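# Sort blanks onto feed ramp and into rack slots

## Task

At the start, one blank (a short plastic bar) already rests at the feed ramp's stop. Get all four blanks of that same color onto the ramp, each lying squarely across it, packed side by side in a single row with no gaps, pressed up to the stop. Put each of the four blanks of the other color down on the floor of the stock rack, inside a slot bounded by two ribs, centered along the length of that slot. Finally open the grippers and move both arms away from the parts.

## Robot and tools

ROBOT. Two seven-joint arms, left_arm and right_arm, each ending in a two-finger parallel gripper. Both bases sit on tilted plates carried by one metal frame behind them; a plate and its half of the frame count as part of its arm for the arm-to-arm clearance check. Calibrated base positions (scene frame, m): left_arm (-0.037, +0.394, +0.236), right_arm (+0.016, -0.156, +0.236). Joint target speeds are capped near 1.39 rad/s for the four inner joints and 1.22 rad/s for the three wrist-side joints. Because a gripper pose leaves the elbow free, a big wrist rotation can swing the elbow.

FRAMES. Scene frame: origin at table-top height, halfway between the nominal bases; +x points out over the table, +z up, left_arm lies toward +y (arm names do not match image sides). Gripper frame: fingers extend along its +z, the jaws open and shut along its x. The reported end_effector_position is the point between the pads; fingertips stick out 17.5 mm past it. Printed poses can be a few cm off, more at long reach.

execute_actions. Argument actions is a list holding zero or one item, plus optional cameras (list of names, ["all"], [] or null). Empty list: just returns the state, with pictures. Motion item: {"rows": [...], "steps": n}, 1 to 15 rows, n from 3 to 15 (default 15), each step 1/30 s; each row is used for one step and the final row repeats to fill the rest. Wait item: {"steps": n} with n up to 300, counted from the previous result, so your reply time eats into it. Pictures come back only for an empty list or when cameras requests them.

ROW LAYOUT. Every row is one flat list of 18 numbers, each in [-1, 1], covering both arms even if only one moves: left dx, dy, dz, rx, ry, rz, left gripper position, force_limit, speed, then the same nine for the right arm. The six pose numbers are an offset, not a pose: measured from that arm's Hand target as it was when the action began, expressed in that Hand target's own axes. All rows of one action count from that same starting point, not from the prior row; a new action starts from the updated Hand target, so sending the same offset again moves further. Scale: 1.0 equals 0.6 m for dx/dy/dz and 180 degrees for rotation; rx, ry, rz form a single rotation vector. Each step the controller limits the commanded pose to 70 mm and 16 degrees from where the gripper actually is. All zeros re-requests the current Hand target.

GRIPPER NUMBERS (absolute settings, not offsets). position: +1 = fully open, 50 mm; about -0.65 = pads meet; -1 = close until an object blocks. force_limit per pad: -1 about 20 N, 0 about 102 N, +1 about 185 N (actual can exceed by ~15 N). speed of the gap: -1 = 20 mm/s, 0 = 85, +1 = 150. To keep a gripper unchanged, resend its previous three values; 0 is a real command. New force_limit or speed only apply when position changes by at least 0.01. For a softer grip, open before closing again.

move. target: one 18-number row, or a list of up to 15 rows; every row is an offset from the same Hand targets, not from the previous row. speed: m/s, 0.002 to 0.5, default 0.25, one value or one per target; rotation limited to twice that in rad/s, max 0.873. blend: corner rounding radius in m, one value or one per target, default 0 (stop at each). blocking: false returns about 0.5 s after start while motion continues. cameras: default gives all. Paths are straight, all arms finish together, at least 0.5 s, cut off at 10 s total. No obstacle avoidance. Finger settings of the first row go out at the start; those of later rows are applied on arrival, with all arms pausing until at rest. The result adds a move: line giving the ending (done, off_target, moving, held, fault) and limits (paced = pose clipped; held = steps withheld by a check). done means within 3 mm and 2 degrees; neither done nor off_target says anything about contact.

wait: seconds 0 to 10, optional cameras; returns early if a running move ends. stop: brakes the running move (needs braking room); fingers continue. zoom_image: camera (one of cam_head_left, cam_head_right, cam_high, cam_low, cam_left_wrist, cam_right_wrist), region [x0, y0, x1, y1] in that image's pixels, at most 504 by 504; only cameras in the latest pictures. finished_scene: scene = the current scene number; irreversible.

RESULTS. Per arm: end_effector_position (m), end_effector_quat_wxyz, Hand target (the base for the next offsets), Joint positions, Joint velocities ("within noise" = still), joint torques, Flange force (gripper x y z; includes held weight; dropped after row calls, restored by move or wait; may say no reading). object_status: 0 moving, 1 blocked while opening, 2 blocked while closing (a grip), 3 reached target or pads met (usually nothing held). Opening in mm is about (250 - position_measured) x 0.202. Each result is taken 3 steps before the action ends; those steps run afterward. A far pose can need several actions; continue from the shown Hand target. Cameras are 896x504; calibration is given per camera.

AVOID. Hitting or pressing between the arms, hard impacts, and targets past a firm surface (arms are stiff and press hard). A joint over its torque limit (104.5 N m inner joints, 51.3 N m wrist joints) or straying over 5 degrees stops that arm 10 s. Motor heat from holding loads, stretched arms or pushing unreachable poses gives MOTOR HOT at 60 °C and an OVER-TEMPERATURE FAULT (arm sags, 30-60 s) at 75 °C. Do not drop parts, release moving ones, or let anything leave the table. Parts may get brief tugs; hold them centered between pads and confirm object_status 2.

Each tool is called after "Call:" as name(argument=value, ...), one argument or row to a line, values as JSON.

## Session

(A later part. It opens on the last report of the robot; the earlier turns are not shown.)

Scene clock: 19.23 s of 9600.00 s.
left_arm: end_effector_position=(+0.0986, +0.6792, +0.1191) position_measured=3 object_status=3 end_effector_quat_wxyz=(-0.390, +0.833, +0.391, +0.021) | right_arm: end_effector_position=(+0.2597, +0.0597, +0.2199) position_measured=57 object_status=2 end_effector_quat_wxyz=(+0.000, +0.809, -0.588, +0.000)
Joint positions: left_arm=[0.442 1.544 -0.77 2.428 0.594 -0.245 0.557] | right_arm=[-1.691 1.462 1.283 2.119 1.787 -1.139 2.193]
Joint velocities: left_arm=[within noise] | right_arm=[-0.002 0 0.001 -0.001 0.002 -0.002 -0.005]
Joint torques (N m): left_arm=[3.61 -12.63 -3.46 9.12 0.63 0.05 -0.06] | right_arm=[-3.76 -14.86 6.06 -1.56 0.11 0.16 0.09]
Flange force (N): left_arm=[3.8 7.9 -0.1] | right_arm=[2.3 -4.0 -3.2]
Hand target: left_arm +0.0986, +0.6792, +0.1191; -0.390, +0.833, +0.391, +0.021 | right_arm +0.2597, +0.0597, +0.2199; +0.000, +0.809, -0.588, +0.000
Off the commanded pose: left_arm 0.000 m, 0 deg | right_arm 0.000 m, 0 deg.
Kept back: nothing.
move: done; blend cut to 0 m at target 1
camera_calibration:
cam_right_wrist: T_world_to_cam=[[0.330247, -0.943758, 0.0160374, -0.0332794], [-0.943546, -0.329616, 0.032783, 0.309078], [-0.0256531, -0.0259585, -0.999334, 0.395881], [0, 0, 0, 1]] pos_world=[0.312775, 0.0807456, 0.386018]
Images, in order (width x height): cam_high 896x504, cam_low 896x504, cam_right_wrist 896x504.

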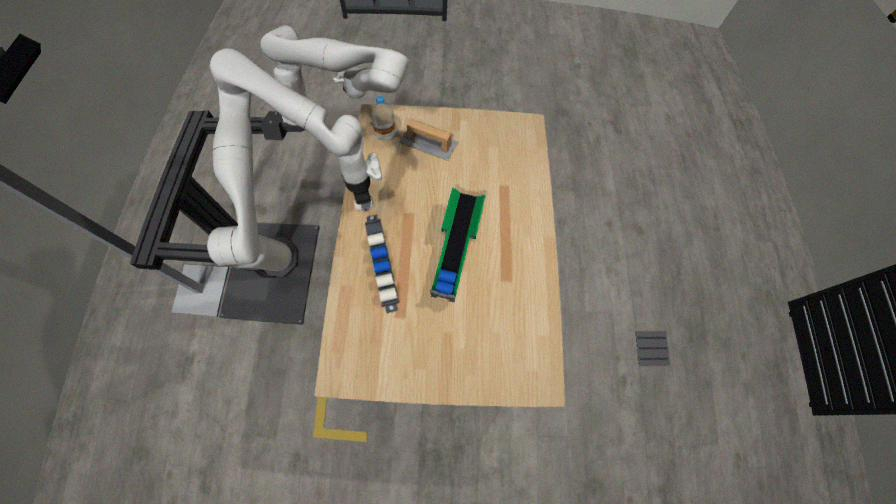

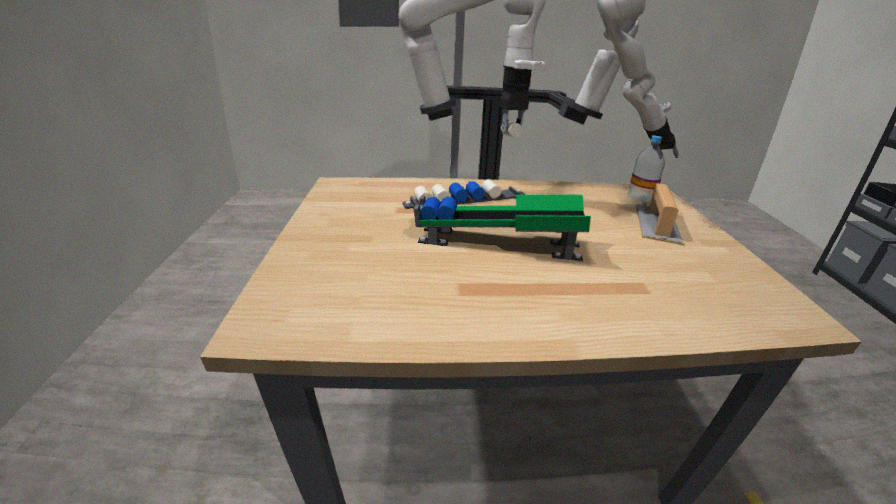

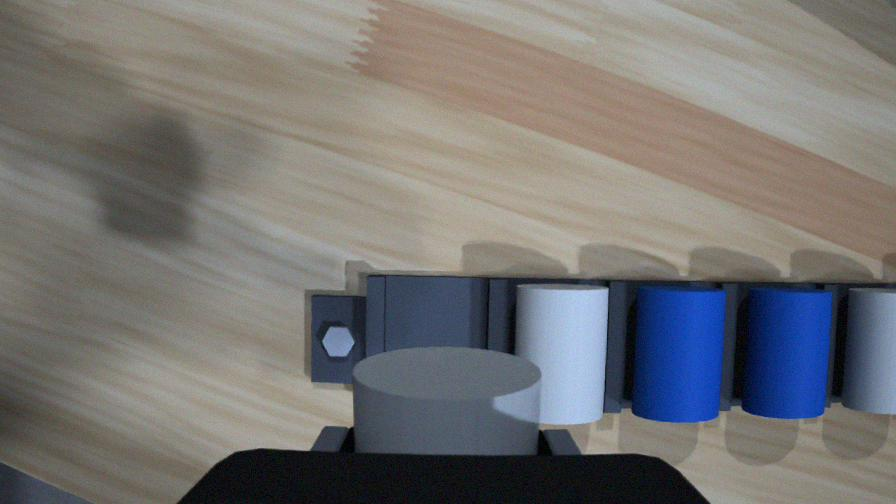

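Call:
move(
  target=[0,0,0,0,0,0,1,-0.6,0,0,0.0033,0.225,0,0,0,-1,-0.6,-0.3],
  cameras=["cam_right_wrist","cam_low"],
  speed=0.2,
)

Call:
zoom_image(
  camera="cam_right_wrist",
  region=[280, 200, 680, 460],
)

Call:
zoom_image(
  camera="cam_low",
  region=[400, 130, 540, 230],
)

Scene clock: 20.70 s of 9600.00 s.
left_arm: end_effector_position=(+0.0986, +0.6792, +0.1191) position_measured=3 object_status=3 end_effector_quat_wxyz=(-0.390, +0.833, +0.391, +0.021) | right_arm: end_effector_position=(+0.2578, +0.0591, +0.0850) position_measured=57 object_status=2 end_effector_quat_wxyz=(+0.000, +0.809, -0.588, +0.000)
Joint positions: left_arm=[0.442 1.544 -0.77 2.428 0.594 -0.245 0.557] | right_arm=[-1.619 1.717 1.035 2.092 1.411 -1.027 2.349]
Joint velocities: within noise
Joint torques (N m): left_arm=[3.54 -12.68 -3.55 9.08 0.69 0.02 -0.05] | right_arm=[-4.23 -16.17 6.33 1.54 0.36 0.15 0.28]
Flange force (N): left_arm=[3.6 8.0 -0.3] | right_arm=[2.5 -4.7 -1.1]
Hand target: left_arm +0.0986, +0.6792, +0.1191; -0.390, +0.833, +0.391, +0.021 | right_arm +0.2578, +0.0591, +0.0849; +0.000, +0.809, -0.588, +0.000
Off the commanded pose: left_arm 0.000 m, 0 deg | right_arm 0.000 m, 0 deg.
Kept back: nothing.
move: done
camera_calibration:
cam_right_wrist: T_world_to_cam=[[0.330172, -0.943783, 0.0161558, -0.0310384], [-0.943576, -0.329541, 0.0326627, 0.31158], [-0.0255025, -0.0260286, -0.999336, 0.260951], [0, 0, 0, 1]] pos_world=[0.310902, 0.080177, 0.251102]
Images, in order (width x height): cam_low 896x504, cam_right_wrist 896x504.

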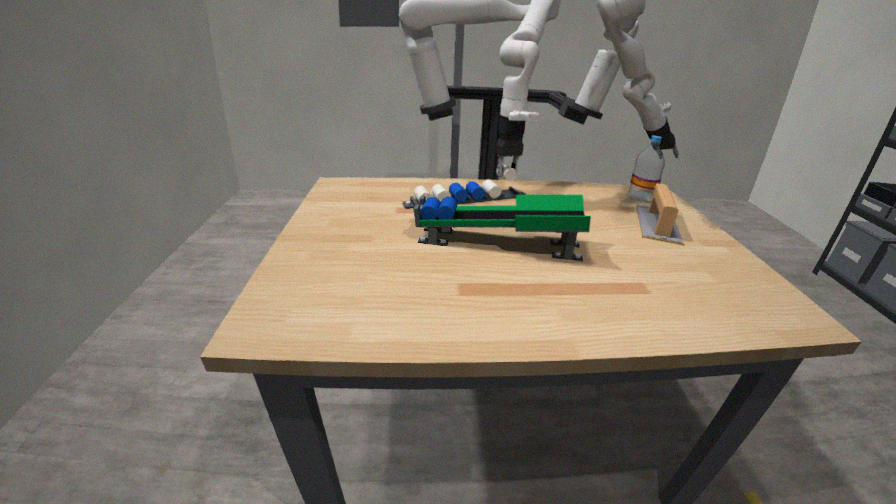

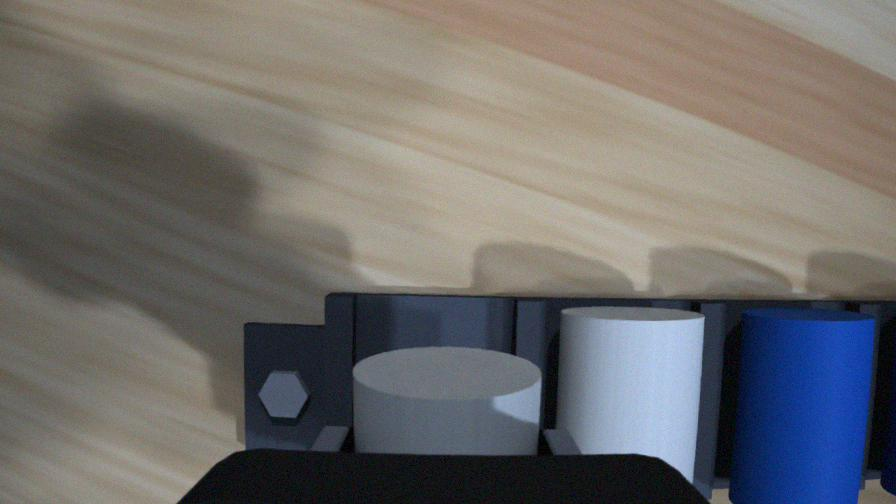

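Scaled by 1.260 from the camera's 896x504 image, which has a finer 1280x720 frame.

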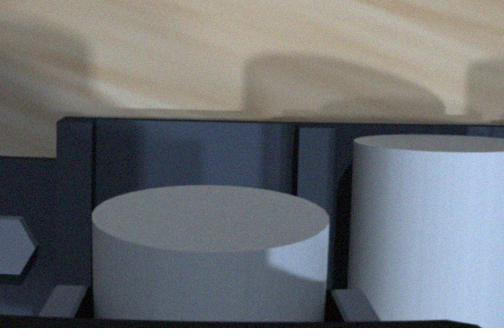

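Scaled by 3.600 from the camera's 896x504 image, which has a finer 1280x720 frame.

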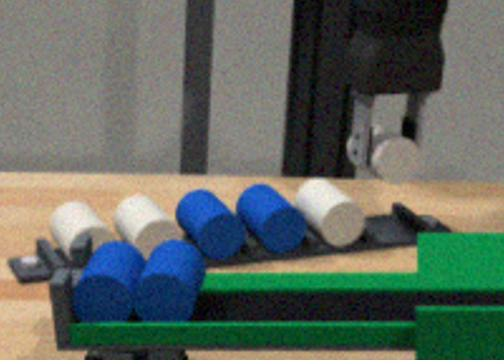

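Call:
move(
  target=[
    [0,0,0,0,0,0,1,-0.6,0,-0.003,-0.0125,0,0,0,0,-1,-0.6,-0.3],
    [0,0,0,0,0,0,1,-0.6,0,-0.003,-0.0125,0.0667,0,0,0,-1,-0.6,-0.3],
  ],
  cameras=["cam_right_wrist","cam_low"],
  speed=0.1,
)

Call:
zoom_image(
  camera="cam_right_wrist",
  region=[280, 200, 680, 460],
)

Call:
zoom_image(
  camera="cam_low",
  region=[400, 130, 540, 230],
)

Scene clock: 22.97 s of 9600.00 s.
left_arm: end_effector_position=(+0.0986, +0.6792, +0.1191) position_measured=3 object_status=3 end_effector_quat_wxyz=(-0.390, +0.833, +0.391, +0.021) | right_arm: end_effector_position=(+0.2644, +0.0632, +0.0450) position_measured=57 object_status=2 end_effector_quat_wxyz=(+0.000, +0.809, -0.588, +0.000)
Joint positions: left_arm=[0.442 1.544 -0.77 2.428 0.594 -0.245 0.557] | right_arm=[-1.592 1.796 0.984 2.03 1.333 -1.004 2.357]
Joint velocities: within noise
Joint torques (N m): left_arm=[3.63 -12.64 -3.49 9.17 0.68 0.07 -0.09] | right_arm=[-4.37 -16.28 6.06 2.09 0.23 0.14 0.27]
Flange force (N): left_arm=[3.8 7.8 0.2] | right_arm=[2.4 -5.5 -2.3]
Hand target: left_arm +0.0986, +0.6792, +0.1191; -0.390, +0.833, +0.391, +0.021 | right_arm +0.2644, +0.0632, +0.0449; +0.000, +0.809, -0.588, +0.000
Off the commanded pose: left_arm 0.000 m, 0 deg | right_arm 0.000 m, 0 deg.
Kept back: nothing.
move: done
camera_calibration:
cam_right_wrist: T_world_to_cam=[[0.330198, -0.943774, 0.0161138, -0.0287609], [-0.943566, -0.329566, 0.032706, 0.320411], [-0.0255565, -0.0260038, -0.999335, 0.221248], [0, 0, 0, 1]] pos_world=[0.31748, 0.0842063, 0.211085]
Images, in order (width x height): cam_low 896x504, cam_right_wrist 896x504.

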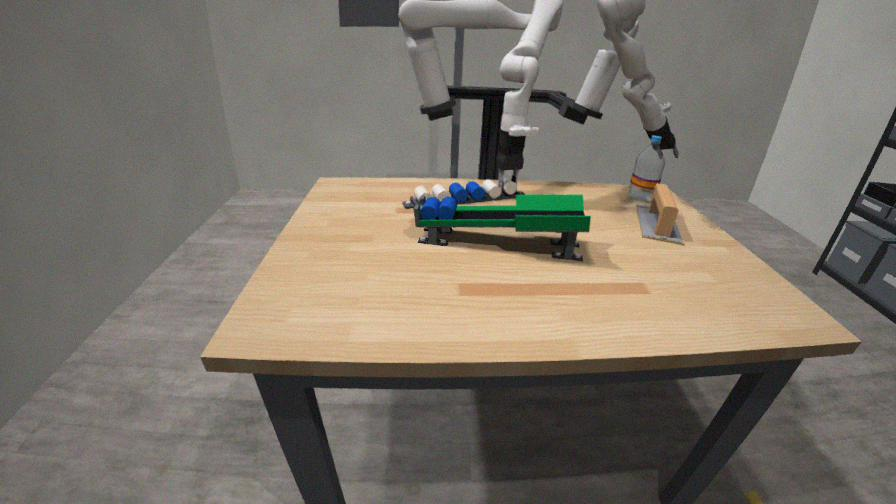

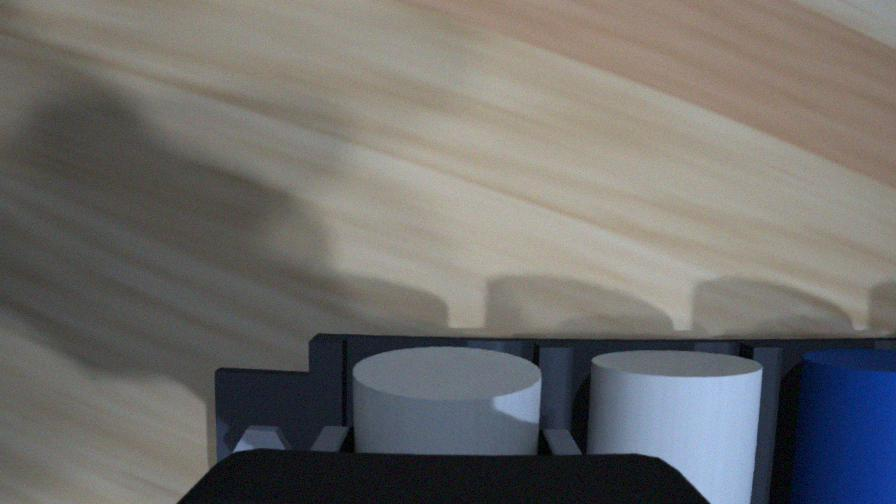

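Scaled by 1.260 from the camera's 896x504 image, which has a finer 1280x720 frame.

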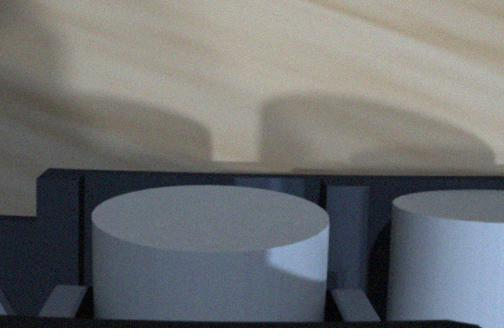

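Scaled by 3.600 from the camera's 896x504 image, which has a finer 1280x720 frame.

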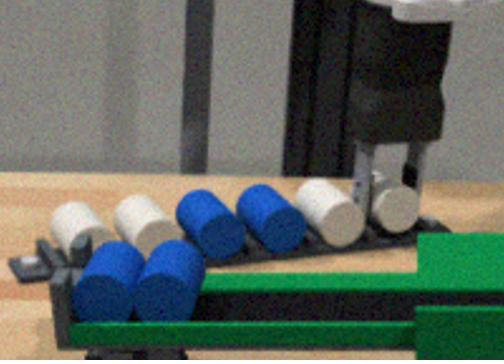

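Call:
move(
  target=[0,0,0,0,0,0,1,-0.6,0,-0.0013,0,0.0133,0,0,0,-1,-0.6,-0.3],
  cameras=[],
  speed=0.05,
)

Call:
move(
  target=[0,0,0,0,0,0,1,-0.6,0,0,0,0.0033,0,0,0,-1,-0.6,-0.3],
  cameras=["cam_right_wrist"],
  speed=0.03,
)

Call:
zoom_image(
  camera="cam_right_wrist",
  region=[280, 200, 780, 460],
)

Scene clock: 24.10 s of 9600.00 s.
left_arm: end_effector_position=(+0.0986, +0.6792, +0.1191) position_measured=3 object_status=3 end_effector_quat_wxyz=(-0.390, +0.833, +0.391, +0.021) | right_arm: end_effector_position=(+0.2642, +0.0639, +0.0371) position_measured=57 object_status=2 end_effector_quat_wxyz=(+0.000, +0.809, -0.588, +0.000)
Joint positions: left_arm=[0.442 1.544 -0.77 2.428 0.594 -0.245 0.557] | right_arm=[-1.59 1.811 0.973 2.019 1.317 -0.998 2.358]
Joint velocities: within noise
Joint torques (N m): left_arm=[3.58 -12.55 -3.48 9.18 0.66 0.06 -0.08] | right_arm=[-0.1 0.7 -8.9 -7.56 -2.82 0.16 0.33]
Flange force (N): left_arm=[3.9 7.9 -0.2] | right_arm=[8.8 1.8 -75.7]
Hand target: left_arm +0.0986, +0.6792, +0.1191; -0.390, +0.833, +0.391, +0.021 | right_arm +0.2641, +0.0639, +0.0369; +0.000, +0.809, -0.588, +0.000
Off the commanded pose: left_arm 0.000 m, 0 deg | right_arm 0.000 m, 0 deg.
Kept back: nothing.
move: done
No camera images: "cameras" was empty.

Scene clock: 24.80 s of 9600.00 s.
left_arm: end_effector_position=(+0.0986, +0.6792, +0.1191) position_measured=3 object_status=3 end_effector_quat_wxyz=(-0.390, +0.833, +0.391, +0.021) | right_arm: end_effector_position=(+0.2641, +0.0639, +0.0350) position_measured=57 object_status=2 end_effector_quat_wxyz=(+0.000, +0.809, -0.588, +0.000)
Joint positions: left_arm=[0.442 1.544 -0.77 2.428 0.594 -0.245 0.557] | right_arm=[-1.59 1.815 0.97 2.017 1.313 -0.997 2.359]
Joint velocities: within noise
Joint torques (N m): left_arm=[3.58 -12.55 -3.47 9.09 0.66 0.02 -0.13] | right_arm=[-0.8 1.58 -12.86 -7.82 -2.3 -2.12 0.23]
Flange force (N): left_arm=[3.8 7.9 -0.4] | right_arm=[11.5 -3.0 -80.3]
Hand target: left_arm +0.0986, +0.6792, +0.1191; -0.390, +0.833, +0.391, +0.021 | right_arm +0.2641, +0.0639, +0.0349; +0.000, +0.809, -0.588, +0.000
Off the commanded pose: left_arm 0.000 m, 0 deg | right_arm 0.000 m, 0 deg.
Kept back: nothing.
move: done
camera_calibration:
cam_right_wrist: T_world_to_cam=[[0.330198, -0.943775, 0.0160671, -0.02779], [-0.943565, -0.329568, 0.0327052, 0.320762], [-0.0255712, -0.0259595, -0.999336, 0.21127], [0, 0, 0, 1]] pos_world=[0.317239, 0.0849699, 0.201086]
Images, in order (width x height): cam_right_wrist 896x504.

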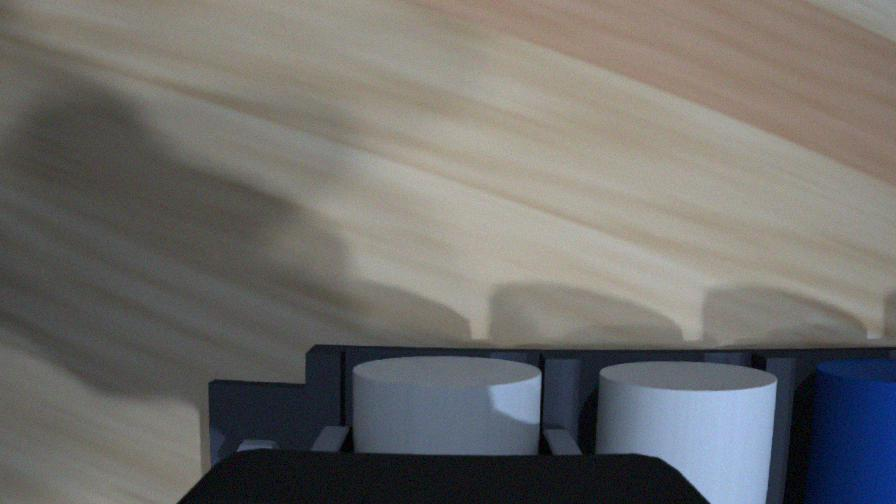

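Scaled by 1.008 from the camera's 896x504 image, which has a finer 1280x720 frame.

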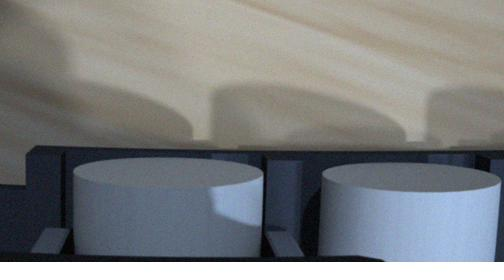

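Call:
move(
  target=[0,0,0,0,0,0,1,-0.6,0,-0.001,0,-0.0045,0,0,0,-1,-0.6,-0.3],
  cameras=[],
  speed=0.05,
)

Call:
move(
  target=[0,0,0,0,0,0,1,-0.6,0,0,0,0,0,0,0,0.73,-0.6,-0.8],
  cameras=["cam_right_wrist"],
  speed=0.05,
)

Scene clock: 25.77 s of 9600.00 s.
left_arm: end_effector_position=(+0.0986, +0.6792, +0.1191) position_measured=3 object_status=3 end_effector_quat_wxyz=(-0.390, +0.833, +0.391, +0.021) | right_arm: end_effector_position=(+0.2639, +0.0644, +0.0376) position_measured=57 object_status=2 end_effector_quat_wxyz=(+0.000, +0.809, -0.588, +0.000)
Joint positions: left_arm=[0.442 1.544 -0.77 2.428 0.594 -0.245 0.557] | right_arm=[-1.591 1.81 0.973 2.019 1.32 -0.998 2.356]
Joint velocities: within noise
Joint torques (N m): left_arm=[3.6 -12.65 -3.45 9.1 0.65 0.05 -0.08] | right_arm=[-4.29 -16.44 6.05 2.22 0.24 0.16 0.26]
Flange force (N): left_arm=[3.8 7.9 -0.1] | right_arm=[2.3 -5.4 -2.0]
Hand target: left_arm +0.0986, +0.6792, +0.1191; -0.390, +0.833, +0.391, +0.021 | right_arm +0.2639, +0.0645, +0.0376; +0.000, +0.809, -0.588, +0.000
Off the commanded pose: left_arm 0.000 m, 0 deg | right_arm 0.000 m, 0 deg.
Kept back: nothing.
move: done
No camera images: "cameras" was empty.

Scene clock: 26.47 s of 9600.00 s.
left_arm: end_effector_position=(+0.0986, +0.6792, +0.1191) position_measured=3 object_status=3 end_effector_quat_wxyz=(-0.390, +0.833, +0.391, +0.021) | right_arm: end_effector_position=(+0.2639, +0.0645, +0.0377) position_measured=43 object_status=3 end_effector_quat_wxyz=(+0.000, +0.809, -0.588, +0.000)
Joint positions: left_arm=[0.442 1.544 -0.77 2.428 0.594 -0.245 0.557] | right_arm=[-1.591 1.81 0.973 2.019 1.32 -0.998 2.356]
Joint velocities: within noise
Joint torques (N m): left_arm=[3.59 -12.66 -3.46 9.13 0.68 0.07 -0.06] | right_arm=[-4.35 -16.2 6.02 2.14 0.21 0.15 0.24]
Flange force (N): left_arm=[3.8 7.9 0.0] | right_arm=[2.4 -5.4 -2.7]
Hand target: left_arm +0.0986, +0.6792, +0.1191; -0.390, +0.833, +0.391, +0.021 | right_arm +0.2639, +0.0645, +0.0377; +0.000, +0.809, -0.588, +0.000
Off the commanded pose: left_arm 0.000 m, 0 deg | right_arm 0.000 m, 0 deg.
Kept back: nothing.
move: done
camera_calibration:
cam_right_wrist: T_world_to_cam=[[0.330204, -0.943772, 0.0161094, -0.0272579], [-0.943564, -0.329573, 0.0327067, 0.320674], [-0.0255584, -0.0260001, -0.999335, 0.213965], [0, 0, 0, 1]] pos_world=[0.317045, 0.0855232, 0.203774]
Images, in order (width x height): cam_right_wrist 896x504.

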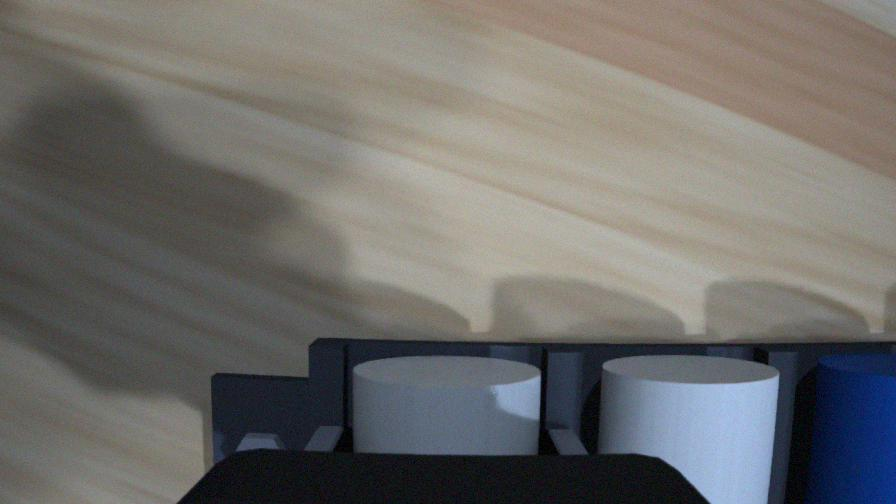

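Call:
move(
  target=[
    [0,0,0,0,0,0,1,-0.6,0,0,0,-0.05,0,0,0,0.73,-0.6,-0.8],
    [0,0,0,0,0,0,1,-0.6,0,0,0,-0.15,0,0,0,0.85,-0.6,-0.3],
    [0,0,0,0,0,0,1,-0.6,0,0.18,0,-0.13,0,0,0,0.85,-0.6,-0.3],
  ],
  cameras=["cam_right_wrist"],
  speed=[0.06,0.2,0.2],
)

Scene clock: 29.87 s of 9600.00 s.
left_arm: end_effector_position=(+0.0986, +0.6792, +0.1191) position_measured=3 object_status=3 end_effector_quat_wxyz=(-0.390, +0.833, +0.391, +0.021) | right_arm: end_effector_position=(+0.2973, -0.0382, +0.1157) position_measured=25 object_status=3 end_effector_quat_wxyz=(+0.000, +0.809, -0.588, +0.000)
Joint positions: left_arm=[0.442 1.544 -0.77 2.428 0.594 -0.245 0.557] | right_arm=[-1.389 1.658 1.154 2.241 1.407 -1.068 2.721]
Joint velocities: left_arm=[within noise] | right_arm=[0.003 0 0 0.002 -0.003 -0.001 0.005]
Joint torques (N m): left_arm=[3.6 -12.61 -3.52 9.19 0.63 0.06 -0.07] | right_arm=[-5.2 -14.43 5.48 1.51 0.2 0.08 0.3]
Flange force (N): left_arm=[3.7 8.0 0.0] | right_arm=[4.9 -4.4 -2.8]
Hand target: left_arm +0.0986, +0.6792, +0.1191; -0.390, +0.833, +0.391, +0.021 | right_arm +0.2973, -0.0382, +0.1157; +0.000, +0.809, -0.588, +0.000
Off the commanded pose: left_arm 0.000 m, 0 deg | right_arm 0.000 m, 0 deg.
Kept back: nothing.
move: done
camera_calibration:
cam_right_wrist: T_world_to_cam=[[0.330224, -0.943763, 0.0162344, -0.13646], [-0.943556, -0.329588, 0.0327629, 0.315743], [-0.0255697, -0.0261372, -0.999331, 0.290096], [0, 0, 0, 1]] pos_world=[0.350401, -0.0171384, 0.281773]
Images, in order (width x height): cam_right_wrist 896x504.

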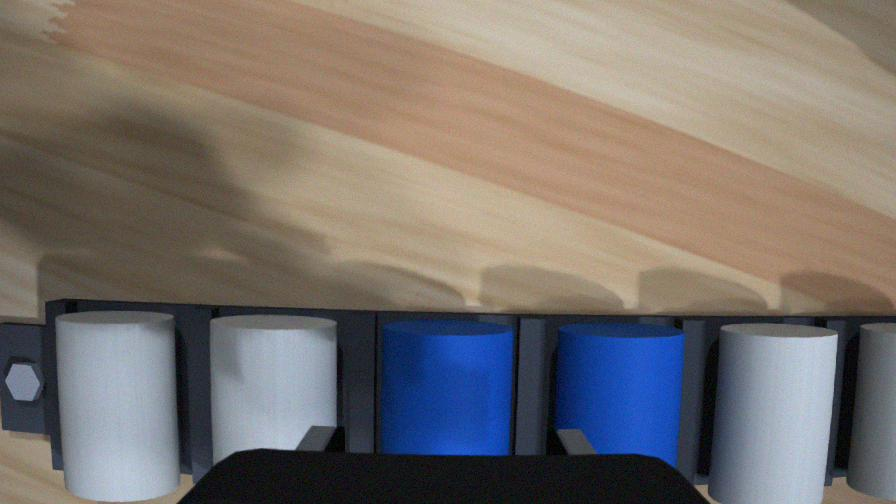

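Call:
move(
  target=[0,0,0,0,0,0,1,-0.6,0,0.002,0.0058,0.090,0,0,0,0.78,-0.6,-0.3],
  cameras=["cam_right_wrist"],
  speed=0.2,
)

Call:
zoom_image(
  camera="cam_right_wrist",
  region=[280, 300, 680, 460],
)

Scene clock: 30.90 s of 9600.00 s.
left_arm: end_effector_position=(+0.0986, +0.6792, +0.1191) position_measured=3 object_status=3 end_effector_quat_wxyz=(-0.390, +0.833, +0.391, +0.021) | right_arm: end_effector_position=(+0.2944, -0.0404, +0.0617) position_measured=36 object_status=3 end_effector_quat_wxyz=(+0.000, +0.809, -0.588, +0.000)
Joint positions: left_arm=[0.442 1.544 -0.77 2.428 0.594 -0.245 0.557] | right_arm=[-1.362 1.776 1.057 2.206 1.245 -1.055 2.775]
Joint velocities: within noise
Joint torques (N m): left_arm=[3.56 -12.6 -3.46 9.15 0.68 0.08 -0.06] | right_arm=[-4.97 -14.66 5.44 2.92 0.31 0.15 0.29]
Flange force (N): left_arm=[3.9 7.9 -0.2] | right_arm=[4.2 -4.6 -2.3]
Hand target: left_arm +0.0986, +0.6792, +0.1191; -0.390, +0.833, +0.391, +0.021 | right_arm +0.2944, -0.0404, +0.0617; +0.000, +0.809, -0.588, +0.000
Off the commanded pose: left_arm 0.000 m, 0 deg | right_arm 0.000 m, 0 deg.
Kept back: nothing.
move: done
camera_calibration:
cam_right_wrist: T_world_to_cam=[[0.330145, -0.943793, 0.0161165, -0.136713], [-0.943585, -0.329515, 0.0326729, 0.314061], [-0.0255258, -0.0259941, -0.999336, 0.236058], [0, 0, 0, 1]] pos_world=[0.347503, -0.0194045, 0.227843]
Images, in order (width x height): cam_right_wrist 896x504.

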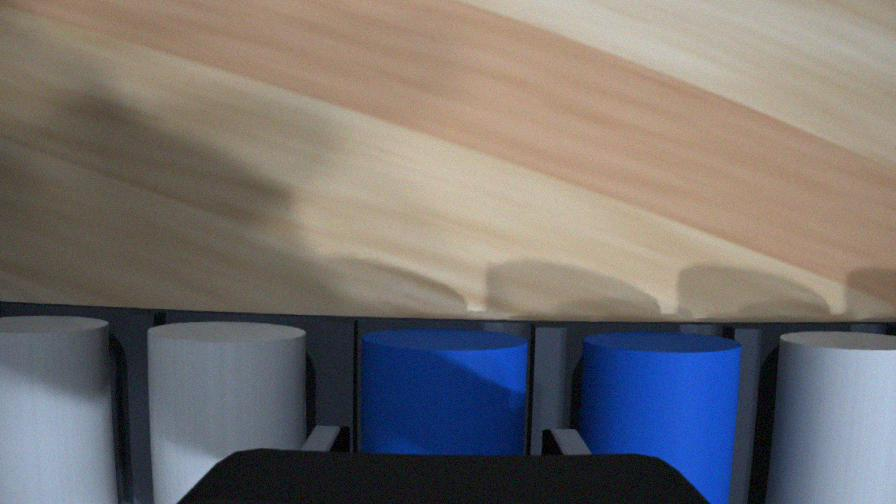

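Scaled by 1.260 from the camera's 896x504 image, which has a finer 1280x720 frame.

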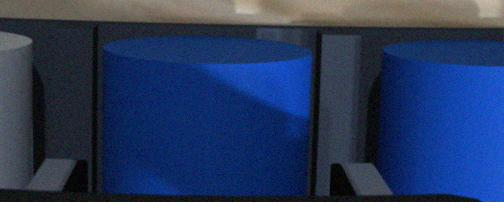

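Call:
move(
  target=[0,0,0,0,0,0,1,-0.6,0,-0.0003,0,0.0337,0,0,0,0.78,-0.6,-0.3],
  cameras=[],
  speed=0.06,
)

Call:
move(
  target=[0,0,0,0,0,0,1,-0.6,0,0,0,0,0,0,0,-1,-0.6,-0.3],
  cameras=["cam_right_wrist"],
)

Scene clock: 31.90 s of 9600.00 s.
left_arm: end_effector_position=(+0.0986, +0.6792, +0.1191) position_measured=3 object_status=3 end_effector_quat_wxyz=(-0.390, +0.833, +0.391, +0.021) | right_arm: end_effector_position=(+0.2943, -0.0403, +0.0415) position_measured=36 object_status=3 end_effector_quat_wxyz=(+0.000, +0.809, -0.588, +0.000)
Joint positions: left_arm=[0.442 1.544 -0.77 2.428 0.594 -0.245 0.557] | right_arm=[-1.354 1.819 1.025 2.182 1.194 -1.049 2.783]
Joint velocities: within noise
Joint torques (N m): left_arm=[3.62 -12.54 -3.49 9.17 0.68 0.05 -0.05] | right_arm=[-5.02 -14.89 5.11 3.08 0.26 0.14 0.27]
Flange force (N): left_arm=[4.0 7.8 -0.1] | right_arm=[5.0 -4.5 -2.8]
Hand target: left_arm +0.0986, +0.6792, +0.1191; -0.390, +0.833, +0.391, +0.021 | right_arm +0.2943, -0.0403, +0.0414; +0.000, +0.809, -0.588, +0.000
Off the commanded pose: left_arm 0.000 m, 0 deg | right_arm 0.000 m, 0 deg.
Kept back: nothing.
move: done
No camera images: "cameras" was empty.

Scene clock: 32.60 s of 9600.00 s.
left_arm: end_effector_position=(+0.0986, +0.6792, +0.1191) position_measured=3 object_status=3 end_effector_quat_wxyz=(-0.390, +0.833, +0.391, +0.021) | right_arm: end_effector_position=(+0.2943, -0.0403, +0.0414) position_measured=57 object_status=2 end_effector_quat_wxyz=(+0.000, +0.809, -0.588, +0.000)
Joint positions: left_arm=[0.442 1.544 -0.77 2.428 0.594 -0.245 0.557] | right_arm=[-1.354 1.819 1.025 2.182 1.194 -1.049 2.783]
Joint velocities: within noise
Joint torques (N m): left_arm=[3.54 -12.66 -3.51 9.18 0.68 0.07 -0.07] | right_arm=[-4.92 -14.53 5.18 3.1 0.23 0.13 0.25]
Flange force (N): left_arm=[3.7 8.1 -0.1] | right_arm=[4.5 -4.6 -3.5]
Hand target: left_arm +0.0986, +0.6792, +0.1191; -0.390, +0.833, +0.391, +0.021 | right_arm +0.2943, -0.0403, +0.0414; +0.000, +0.809, -0.588, +0.000
Off the commanded pose: left_arm 0.000 m, 0 deg | right_arm 0.000 m, 0 deg.
Kept back: nothing.
move: done
camera_calibration:
cam_right_wrist: T_world_to_cam=[[0.330196, -0.943774, 0.0161457, -0.136233], [-0.943567, -0.329564, 0.0326834, 0.314704], [-0.0255247, -0.0260265, -0.999335, 0.215787], [0, 0, 0, 1]] pos_world=[0.347436, -0.0192418, 0.207557]
Images, in order (width x height): cam_right_wrist 896x504.

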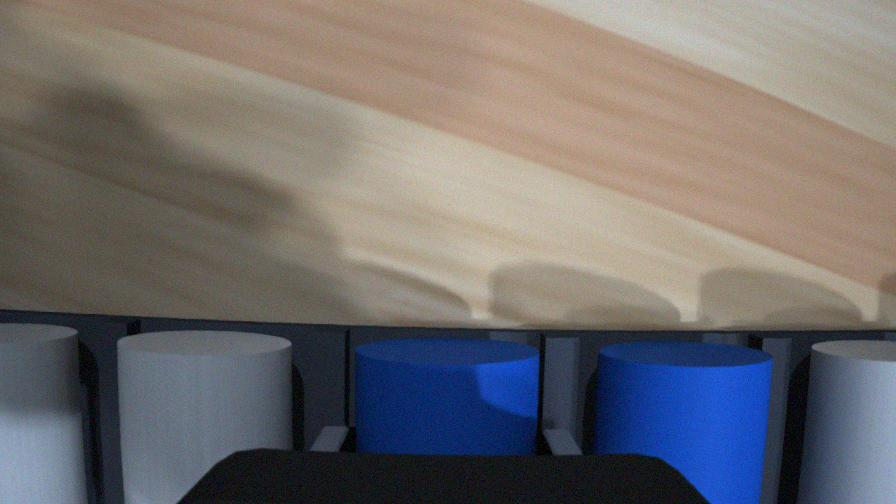

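Call:
move(
  target=[
    [0,0,0,0,0,0,1,-0.6,0,0,0,-0.231,0,0,0,-1,-0.6,-0.3],
    [0,0,0,0,0,0,1,-0.6,0,0.1972,-0.398,-0.231,0,0,0.1608,-1,-0.6,-0.3],
    [0,0,0,0,0,0,1,-0.6,0,0.1972,-0.398,-0.181,0,0,0.1608,-1,-0.6,-0.3],
  ],
  cameras=["cam_right_wrist","cam_low"],
  speed=0.25,
  blend=[0.04,0.02,0],
)

Call:
zoom_image(
  camera="cam_low",
  region=[390, 120, 530, 240],
)

Scene clock: 35.93 s of 9600.00 s.
left_arm: end_effector_position=(+0.0986, +0.6792, +0.1191) position_measured=3 object_status=3 end_effector_quat_wxyz=(-0.390, +0.833, +0.391, +0.021) | right_arm: end_effector_position=(+0.5580, -0.0790, +0.1501) position_measured=57 object_status=2 end_effector_quat_wxyz=(+0.000, -0.636, +0.771, +0.000)
Joint positions: left_arm=[0.442 1.544 -0.77 2.428 0.594 -0.245 0.557] | right_arm=[-0.872 1.601 1.398 1.472 1.79 -1.218 1.908]
Joint velocities: within noise
Joint torques (N m): left_arm=[3.59 -12.61 -3.49 9.13 0.66 0.05 -0.07] | right_arm=[-8.28 -20.72 7.79 -1.69 0.19 0.27 0.35]
Flange force (N): left_arm=[3.8 7.9 -0.1] | right_arm=[0.4 -6.1 -1.5]
Hand target: left_arm +0.0986, +0.6792, +0.1191; -0.390, +0.833, +0.391, +0.021 | right_arm +0.5580, -0.0790, +0.1501; +0.000, -0.636, +0.771, +0.000
Off the commanded pose: left_arm 0.000 m, 0 deg | right_arm 0.000 m, 0 deg.
Kept back: nothing.
move: done; blend cut to 0 m at target 1, 0.015 m at target 2
camera_calibration:
cam_right_wrist: T_world_to_cam=[[-0.167763, -0.985697, 0.0160133, 0.0129796], [-0.985212, 0.16821, 0.0326039, 0.609724], [-0.0348312, -0.0103067, -0.99934, 0.336552], [0, 0, 0, 1]] pos_world=[0.614608, -0.0862991, 0.316243]
Images, in order (width x height): cam_low 896x504, cam_right_wrist 896x504.

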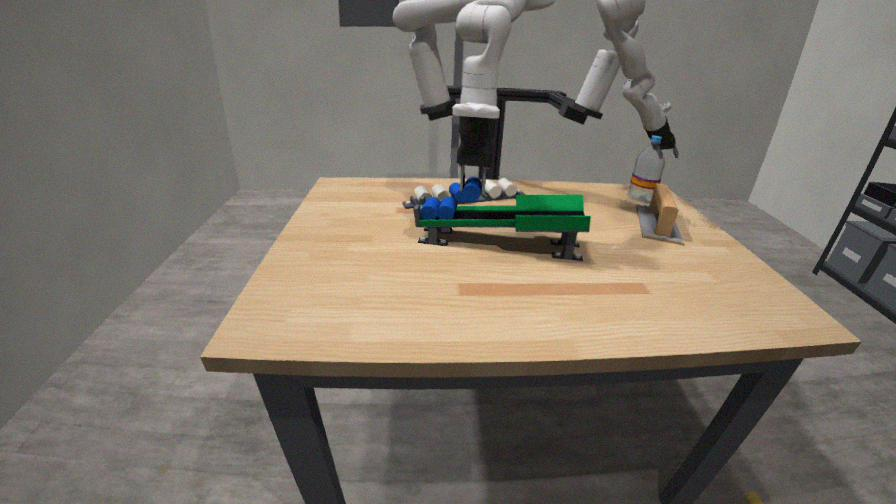

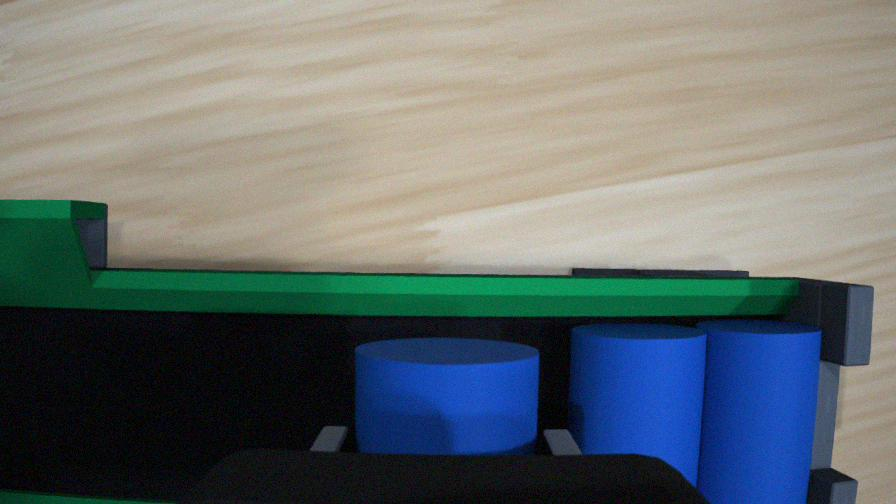

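Scaled by 3.600 from the camera's 896x504 image, which has a finer 1280x720 frame.

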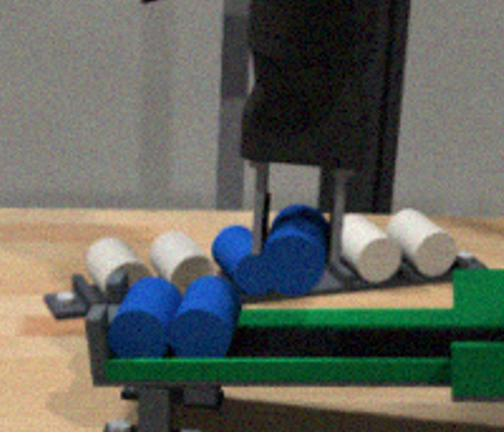

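Call:
move(
  target=[0,0,0,0,0,0,1,-0.6,0,-0.0017,0.005,0.0633,0,0,0,-1,-0.6,-0.3],
  cameras=["cam_right_wrist","cam_low"],
  speed=0.12,
)

Call:
zoom_image(
  camera="cam_low",
  region=[390, 120, 530, 240],
)

Call:
zoom_image(
  camera="cam_right_wrist",
  region=[300, 250, 800, 460],
)

Scene clock: 37.00 s of 9600.00 s.
left_arm: end_effector_position=(+0.0986, +0.6792, +0.1191) position_measured=3 object_status=3 end_effector_quat_wxyz=(-0.390, +0.833, +0.391, +0.021) | right_arm: end_effector_position=(+0.5553, -0.0774, +0.1122) position_measured=57 object_status=2 end_effector_quat_wxyz=(+0.000, -0.636, +0.771, +0.000)
Joint positions: left_arm=[0.442 1.544 -0.77 2.428 0.594 -0.245 0.557] | right_arm=[-0.857 1.656 1.358 1.467 1.739 -1.169 1.92]
Joint velocities: within noise
Joint torques (N m): left_arm=[3.63 -12.66 -3.47 9.15 0.66 0.03 -0.08] | right_arm=[-8.11 -21.23 7.66 -1.28 0.2 0.17 0.29]
Flange force (N): left_arm=[3.8 8.0 0.0] | right_arm=[0.4 -5.5 -0.8]
Hand target: left_arm +0.0986, +0.6792, +0.1191; -0.390, +0.833, +0.391, +0.021 | right_arm +0.5553, -0.0774, +0.1121; +0.000, -0.636, +0.771, +0.000
Off the commanded pose: left_arm 0.000 m, 0 deg | right_arm 0.000 m, 0 deg.
Kept back: nothing.
move: done
camera_calibration:
cam_right_wrist: T_world_to_cam=[[-0.167812, -0.985688, 0.016043, 0.0147042], [-0.985201, 0.168261, 0.0326627, 0.60802], [-0.0348947, -0.0103244, -0.999338, 0.298586], [0, 0, 0, 1]] pos_world=[0.611909, -0.0847297, 0.278293]
Images, in order (width x height): cam_low 896x504, cam_right_wrist 896x504.

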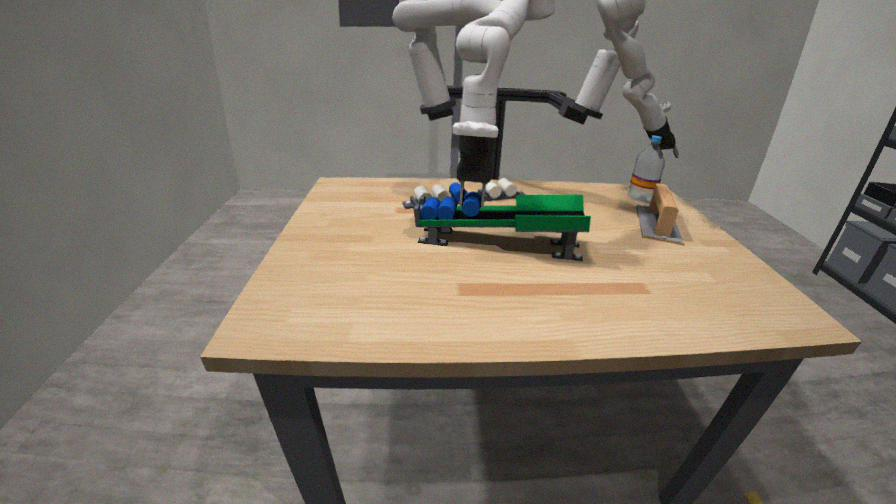

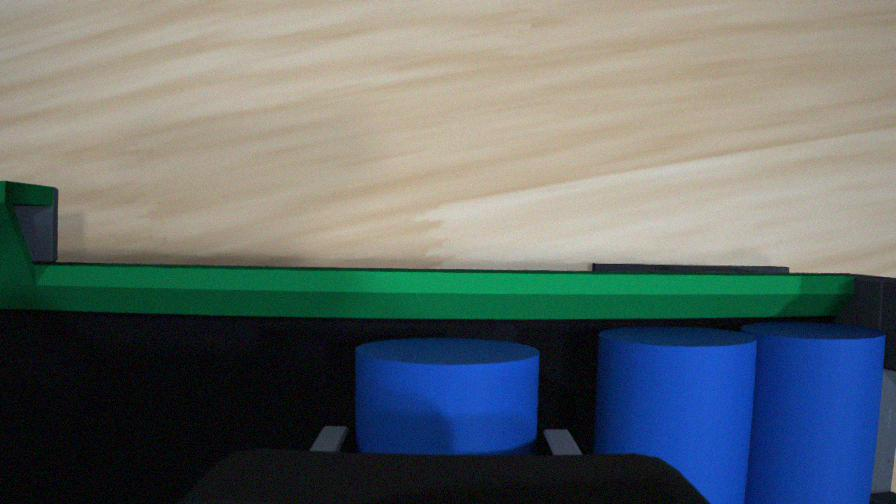

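Scaled by 3.600 from the camera's 896x504 image, which has a finer 1280x720 frame.

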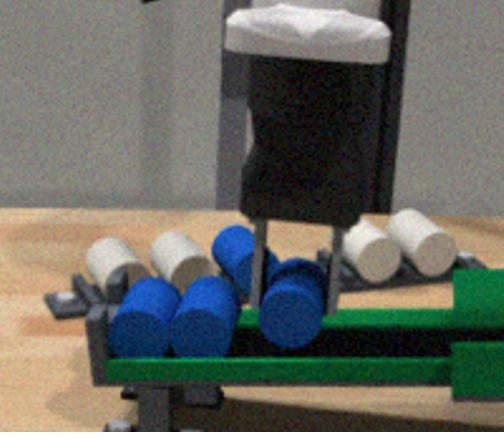

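Scaled by 1.008 from the camera's 896x504 image, which has a finer 1280x720 frame.

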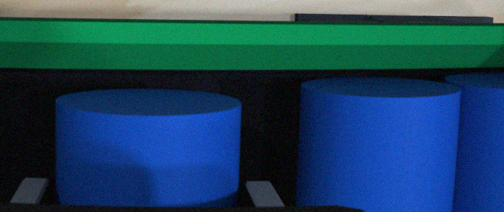

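Call:
move(
  target=[0,0,0,0,0,0,1,-0.6,0,0,0,0.0083,0,0,0,-1,-0.6,-0.3],
  cameras=[],
  speed=0.05,
)

Call:
move(
  target=[0,0,0,0,0,0,1,-0.6,0,0,0,0.005,0,0,0,-1,-0.6,-0.3],
  cameras=["cam_low"],
  speed=0.03,
)

Call:
zoom_image(
  camera="cam_low",
  region=[390, 120, 530, 240],
)

Scene clock: 38.17 s of 9600.00 s.
left_arm: end_effector_position=(+0.0986, +0.6792, +0.1191) position_measured=3 object_status=3 end_effector_quat_wxyz=(-0.390, +0.833, +0.391, +0.021) | right_arm: end_effector_position=(+0.5553, -0.0774, +0.1071) position_measured=57 object_status=2 end_effector_quat_wxyz=(+0.000, -0.636, +0.771, +0.000)
Joint positions: left_arm=[0.442 1.544 -0.77 2.428 0.594 -0.245 0.557] | right_arm=[-0.854 1.663 1.353 1.464 1.733 -1.163 1.921]
Joint velocities: within noise
Joint torques (N m): left_arm=[3.58 -12.66 -3.5 9.16 0.65 0.05 -0.11] | right_arm=[-8.28 -21.13 7.67 -1.27 0.25 0.17 0.24]
Flange force (N): left_arm=[3.6 8.1 -0.1] | right_arm=[0.9 -5.6 -0.8]
Hand target: left_arm +0.0986, +0.6792, +0.1191; -0.390, +0.833, +0.391, +0.021 | right_arm +0.5553, -0.0774, +0.1071; +0.000, -0.636, +0.771, +0.000
Off the commanded pose: left_arm 0.000 m, 0 deg | right_arm 0.000 m, 0 deg.
Kept back: nothing.
move: done
No camera images: "cameras" was empty.

Scene clock: 38.87 s of 9600.00 s.
left_arm: end_effector_position=(+0.0986, +0.6792, +0.1191) position_measured=3 object_status=3 end_effector_quat_wxyz=(-0.390, +0.833, +0.391, +0.021) | right_arm: end_effector_position=(+0.5553, -0.0774, +0.1041) position_measured=57 object_status=2 end_effector_quat_wxyz=(+0.000, -0.636, +0.771, +0.000)
Joint positions: left_arm=[0.442 1.544 -0.77 2.428 0.594 -0.245 0.557] | right_arm=[-0.852 1.667 1.35 1.463 1.729 -1.16 1.922]
Joint velocities: within noise
Joint torques (N m): left_arm=[3.62 -12.55 -3.48 9.16 0.67 0.02 -0.07] | right_arm=[-8.29 -21.07 7.66 -1.25 0.29 0.16 0.26]
Flange force (N): left_arm=[4.0 7.9 -0.2] | right_arm=[1.0 -5.5 -0.9]
Hand target: left_arm +0.0986, +0.6792, +0.1191; -0.390, +0.833, +0.391, +0.021 | right_arm +0.5552, -0.0774, +0.1041; +0.000, -0.636, +0.771, +0.000
Off the commanded pose: left_arm 0.000 m, 0 deg | right_arm 0.000 m, 0 deg.
Kept back: nothing.
move: done
Images, in order (width x height): cam_low 896x504.

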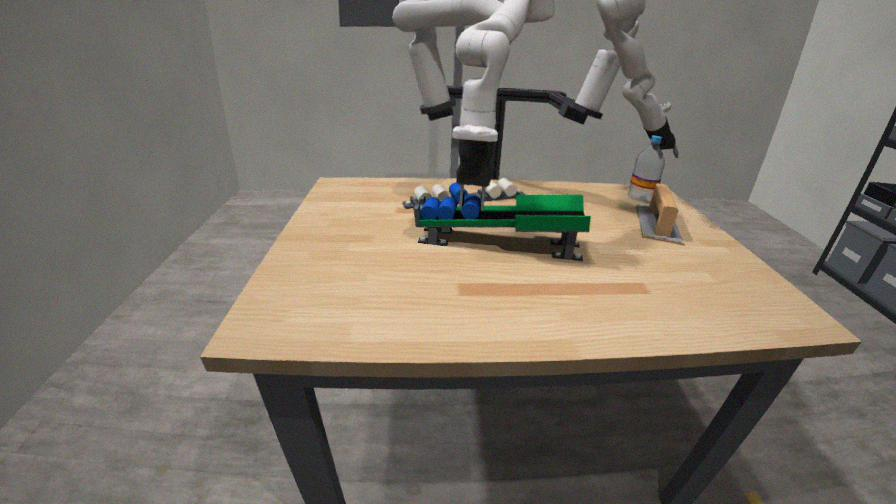

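Scaled by 3.600 from the camera's 896x504 image, which has a finer 1280x720 frame.

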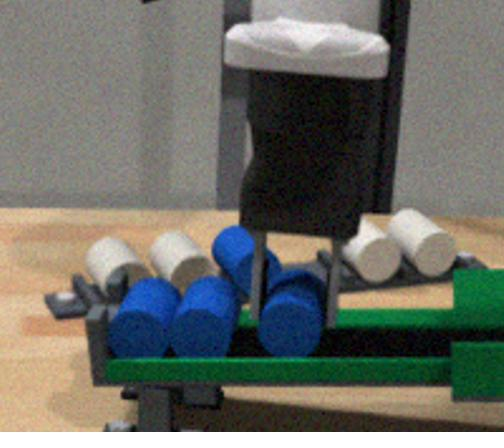

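Call:
move(
  target=[0,0,0,0,0,0,1,-0.6,0,0,0,0.0045,0,0,0,-1,-0.6,-0.3],
  cameras=[],
  speed=0.03,
)

Call:
move(
  target=[0,0,0,0,0,0,1,-0.6,0,0,0,0.003,0,0,0,-1,-0.6,-0.3],
  cameras=["cam_right_wrist"],
  speed=0.03,
)

Scene clock: 39.80 s of 9600.00 s.
left_arm: end_effector_position=(+0.0986, +0.6792, +0.1191) position_measured=3 object_status=3 end_effector_quat_wxyz=(-0.390, +0.833, +0.391, +0.021) | right_arm: end_effector_position=(+0.5553, -0.0775, +0.1014) position_measured=57 object_status=2 end_effector_quat_wxyz=(+0.000, -0.636, +0.771, +0.000)
Joint positions: left_arm=[0.442 1.544 -0.77 2.428 0.594 -0.245 0.557] | right_arm=[-0.85 1.671 1.348 1.461 1.726 -1.156 1.922]
Joint velocities: within noise
Joint torques (N m): left_arm=[3.61 -12.64 -3.53 9.12 0.68 0.09 -0.06] | right_arm=[-8.26 -21.01 7.65 -1.19 0.28 0.12 0.25]
Flange force (N): left_arm=[3.6 7.7 0.2] | right_arm=[1.0 -5.5 -0.9]
Hand target: left_arm +0.0986, +0.6792, +0.1191; -0.390, +0.833, +0.391, +0.021 | right_arm +0.5552, -0.0775, +0.1014; +0.000, -0.636, +0.771, +0.000
Off the commanded pose: left_arm 0.000 m, 0 deg | right_arm 0.000 m, 0 deg.
Kept back: nothing.
move: done
No camera images: "cameras" was empty.

Scene clock: 40.50 s of 9600.00 s.
left_arm: end_effector_position=(+0.0986, +0.6792, +0.1191) position_measured=3 object_status=3 end_effector_quat_wxyz=(-0.390, +0.833, +0.391, +0.021) | right_arm: end_effector_position=(+0.5553, -0.0774, +0.0997) position_measured=57 object_status=2 end_effector_quat_wxyz=(+0.000, -0.636, +0.771, +0.000)
Joint positions: left_arm=[0.442 1.544 -0.77 2.428 0.594 -0.245 0.557] | right_arm=[-0.849 1.674 1.346 1.46 1.724 -1.154 1.923]
Joint velocities: within noise
Joint torques (N m): left_arm=[3.59 -12.61 -3.45 9.17 0.66 0.04 -0.11] | right_arm=[-6.32 -15.04 3.77 -2.89 -1.39 1.62 0.26]
Flange force (N): left_arm=[3.9 8.1 -0.2] | right_arm=[4.0 -0.1 -19.4]
Hand target: left_arm +0.0986, +0.6792, +0.1191; -0.390, +0.833, +0.391, +0.021 | right_arm +0.5553, -0.0774, +0.0996; +0.000, -0.636, +0.771, +0.000
Off the commanded pose: left_arm 0.000 m, 0 deg | right_arm 0.000 m, 0 deg.
Kept back: nothing.
move: done
camera_calibration:
cam_right_wrist: T_world_to_cam=[[-0.167796, -0.985692, 0.0160187, 0.0149091], [-0.985206, 0.168243, 0.032599, 0.608452], [-0.0348276, -0.0103118, -0.99934, 0.286069], [0, 0, 0, 1]] pos_world=[0.611915, -0.0847223, 0.265806]
Images, in order (width x height): cam_right_wrist 896x504.

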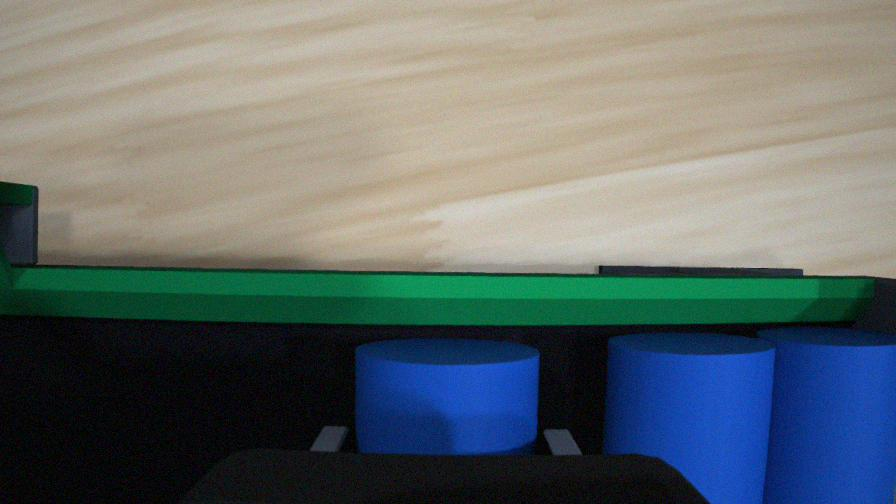

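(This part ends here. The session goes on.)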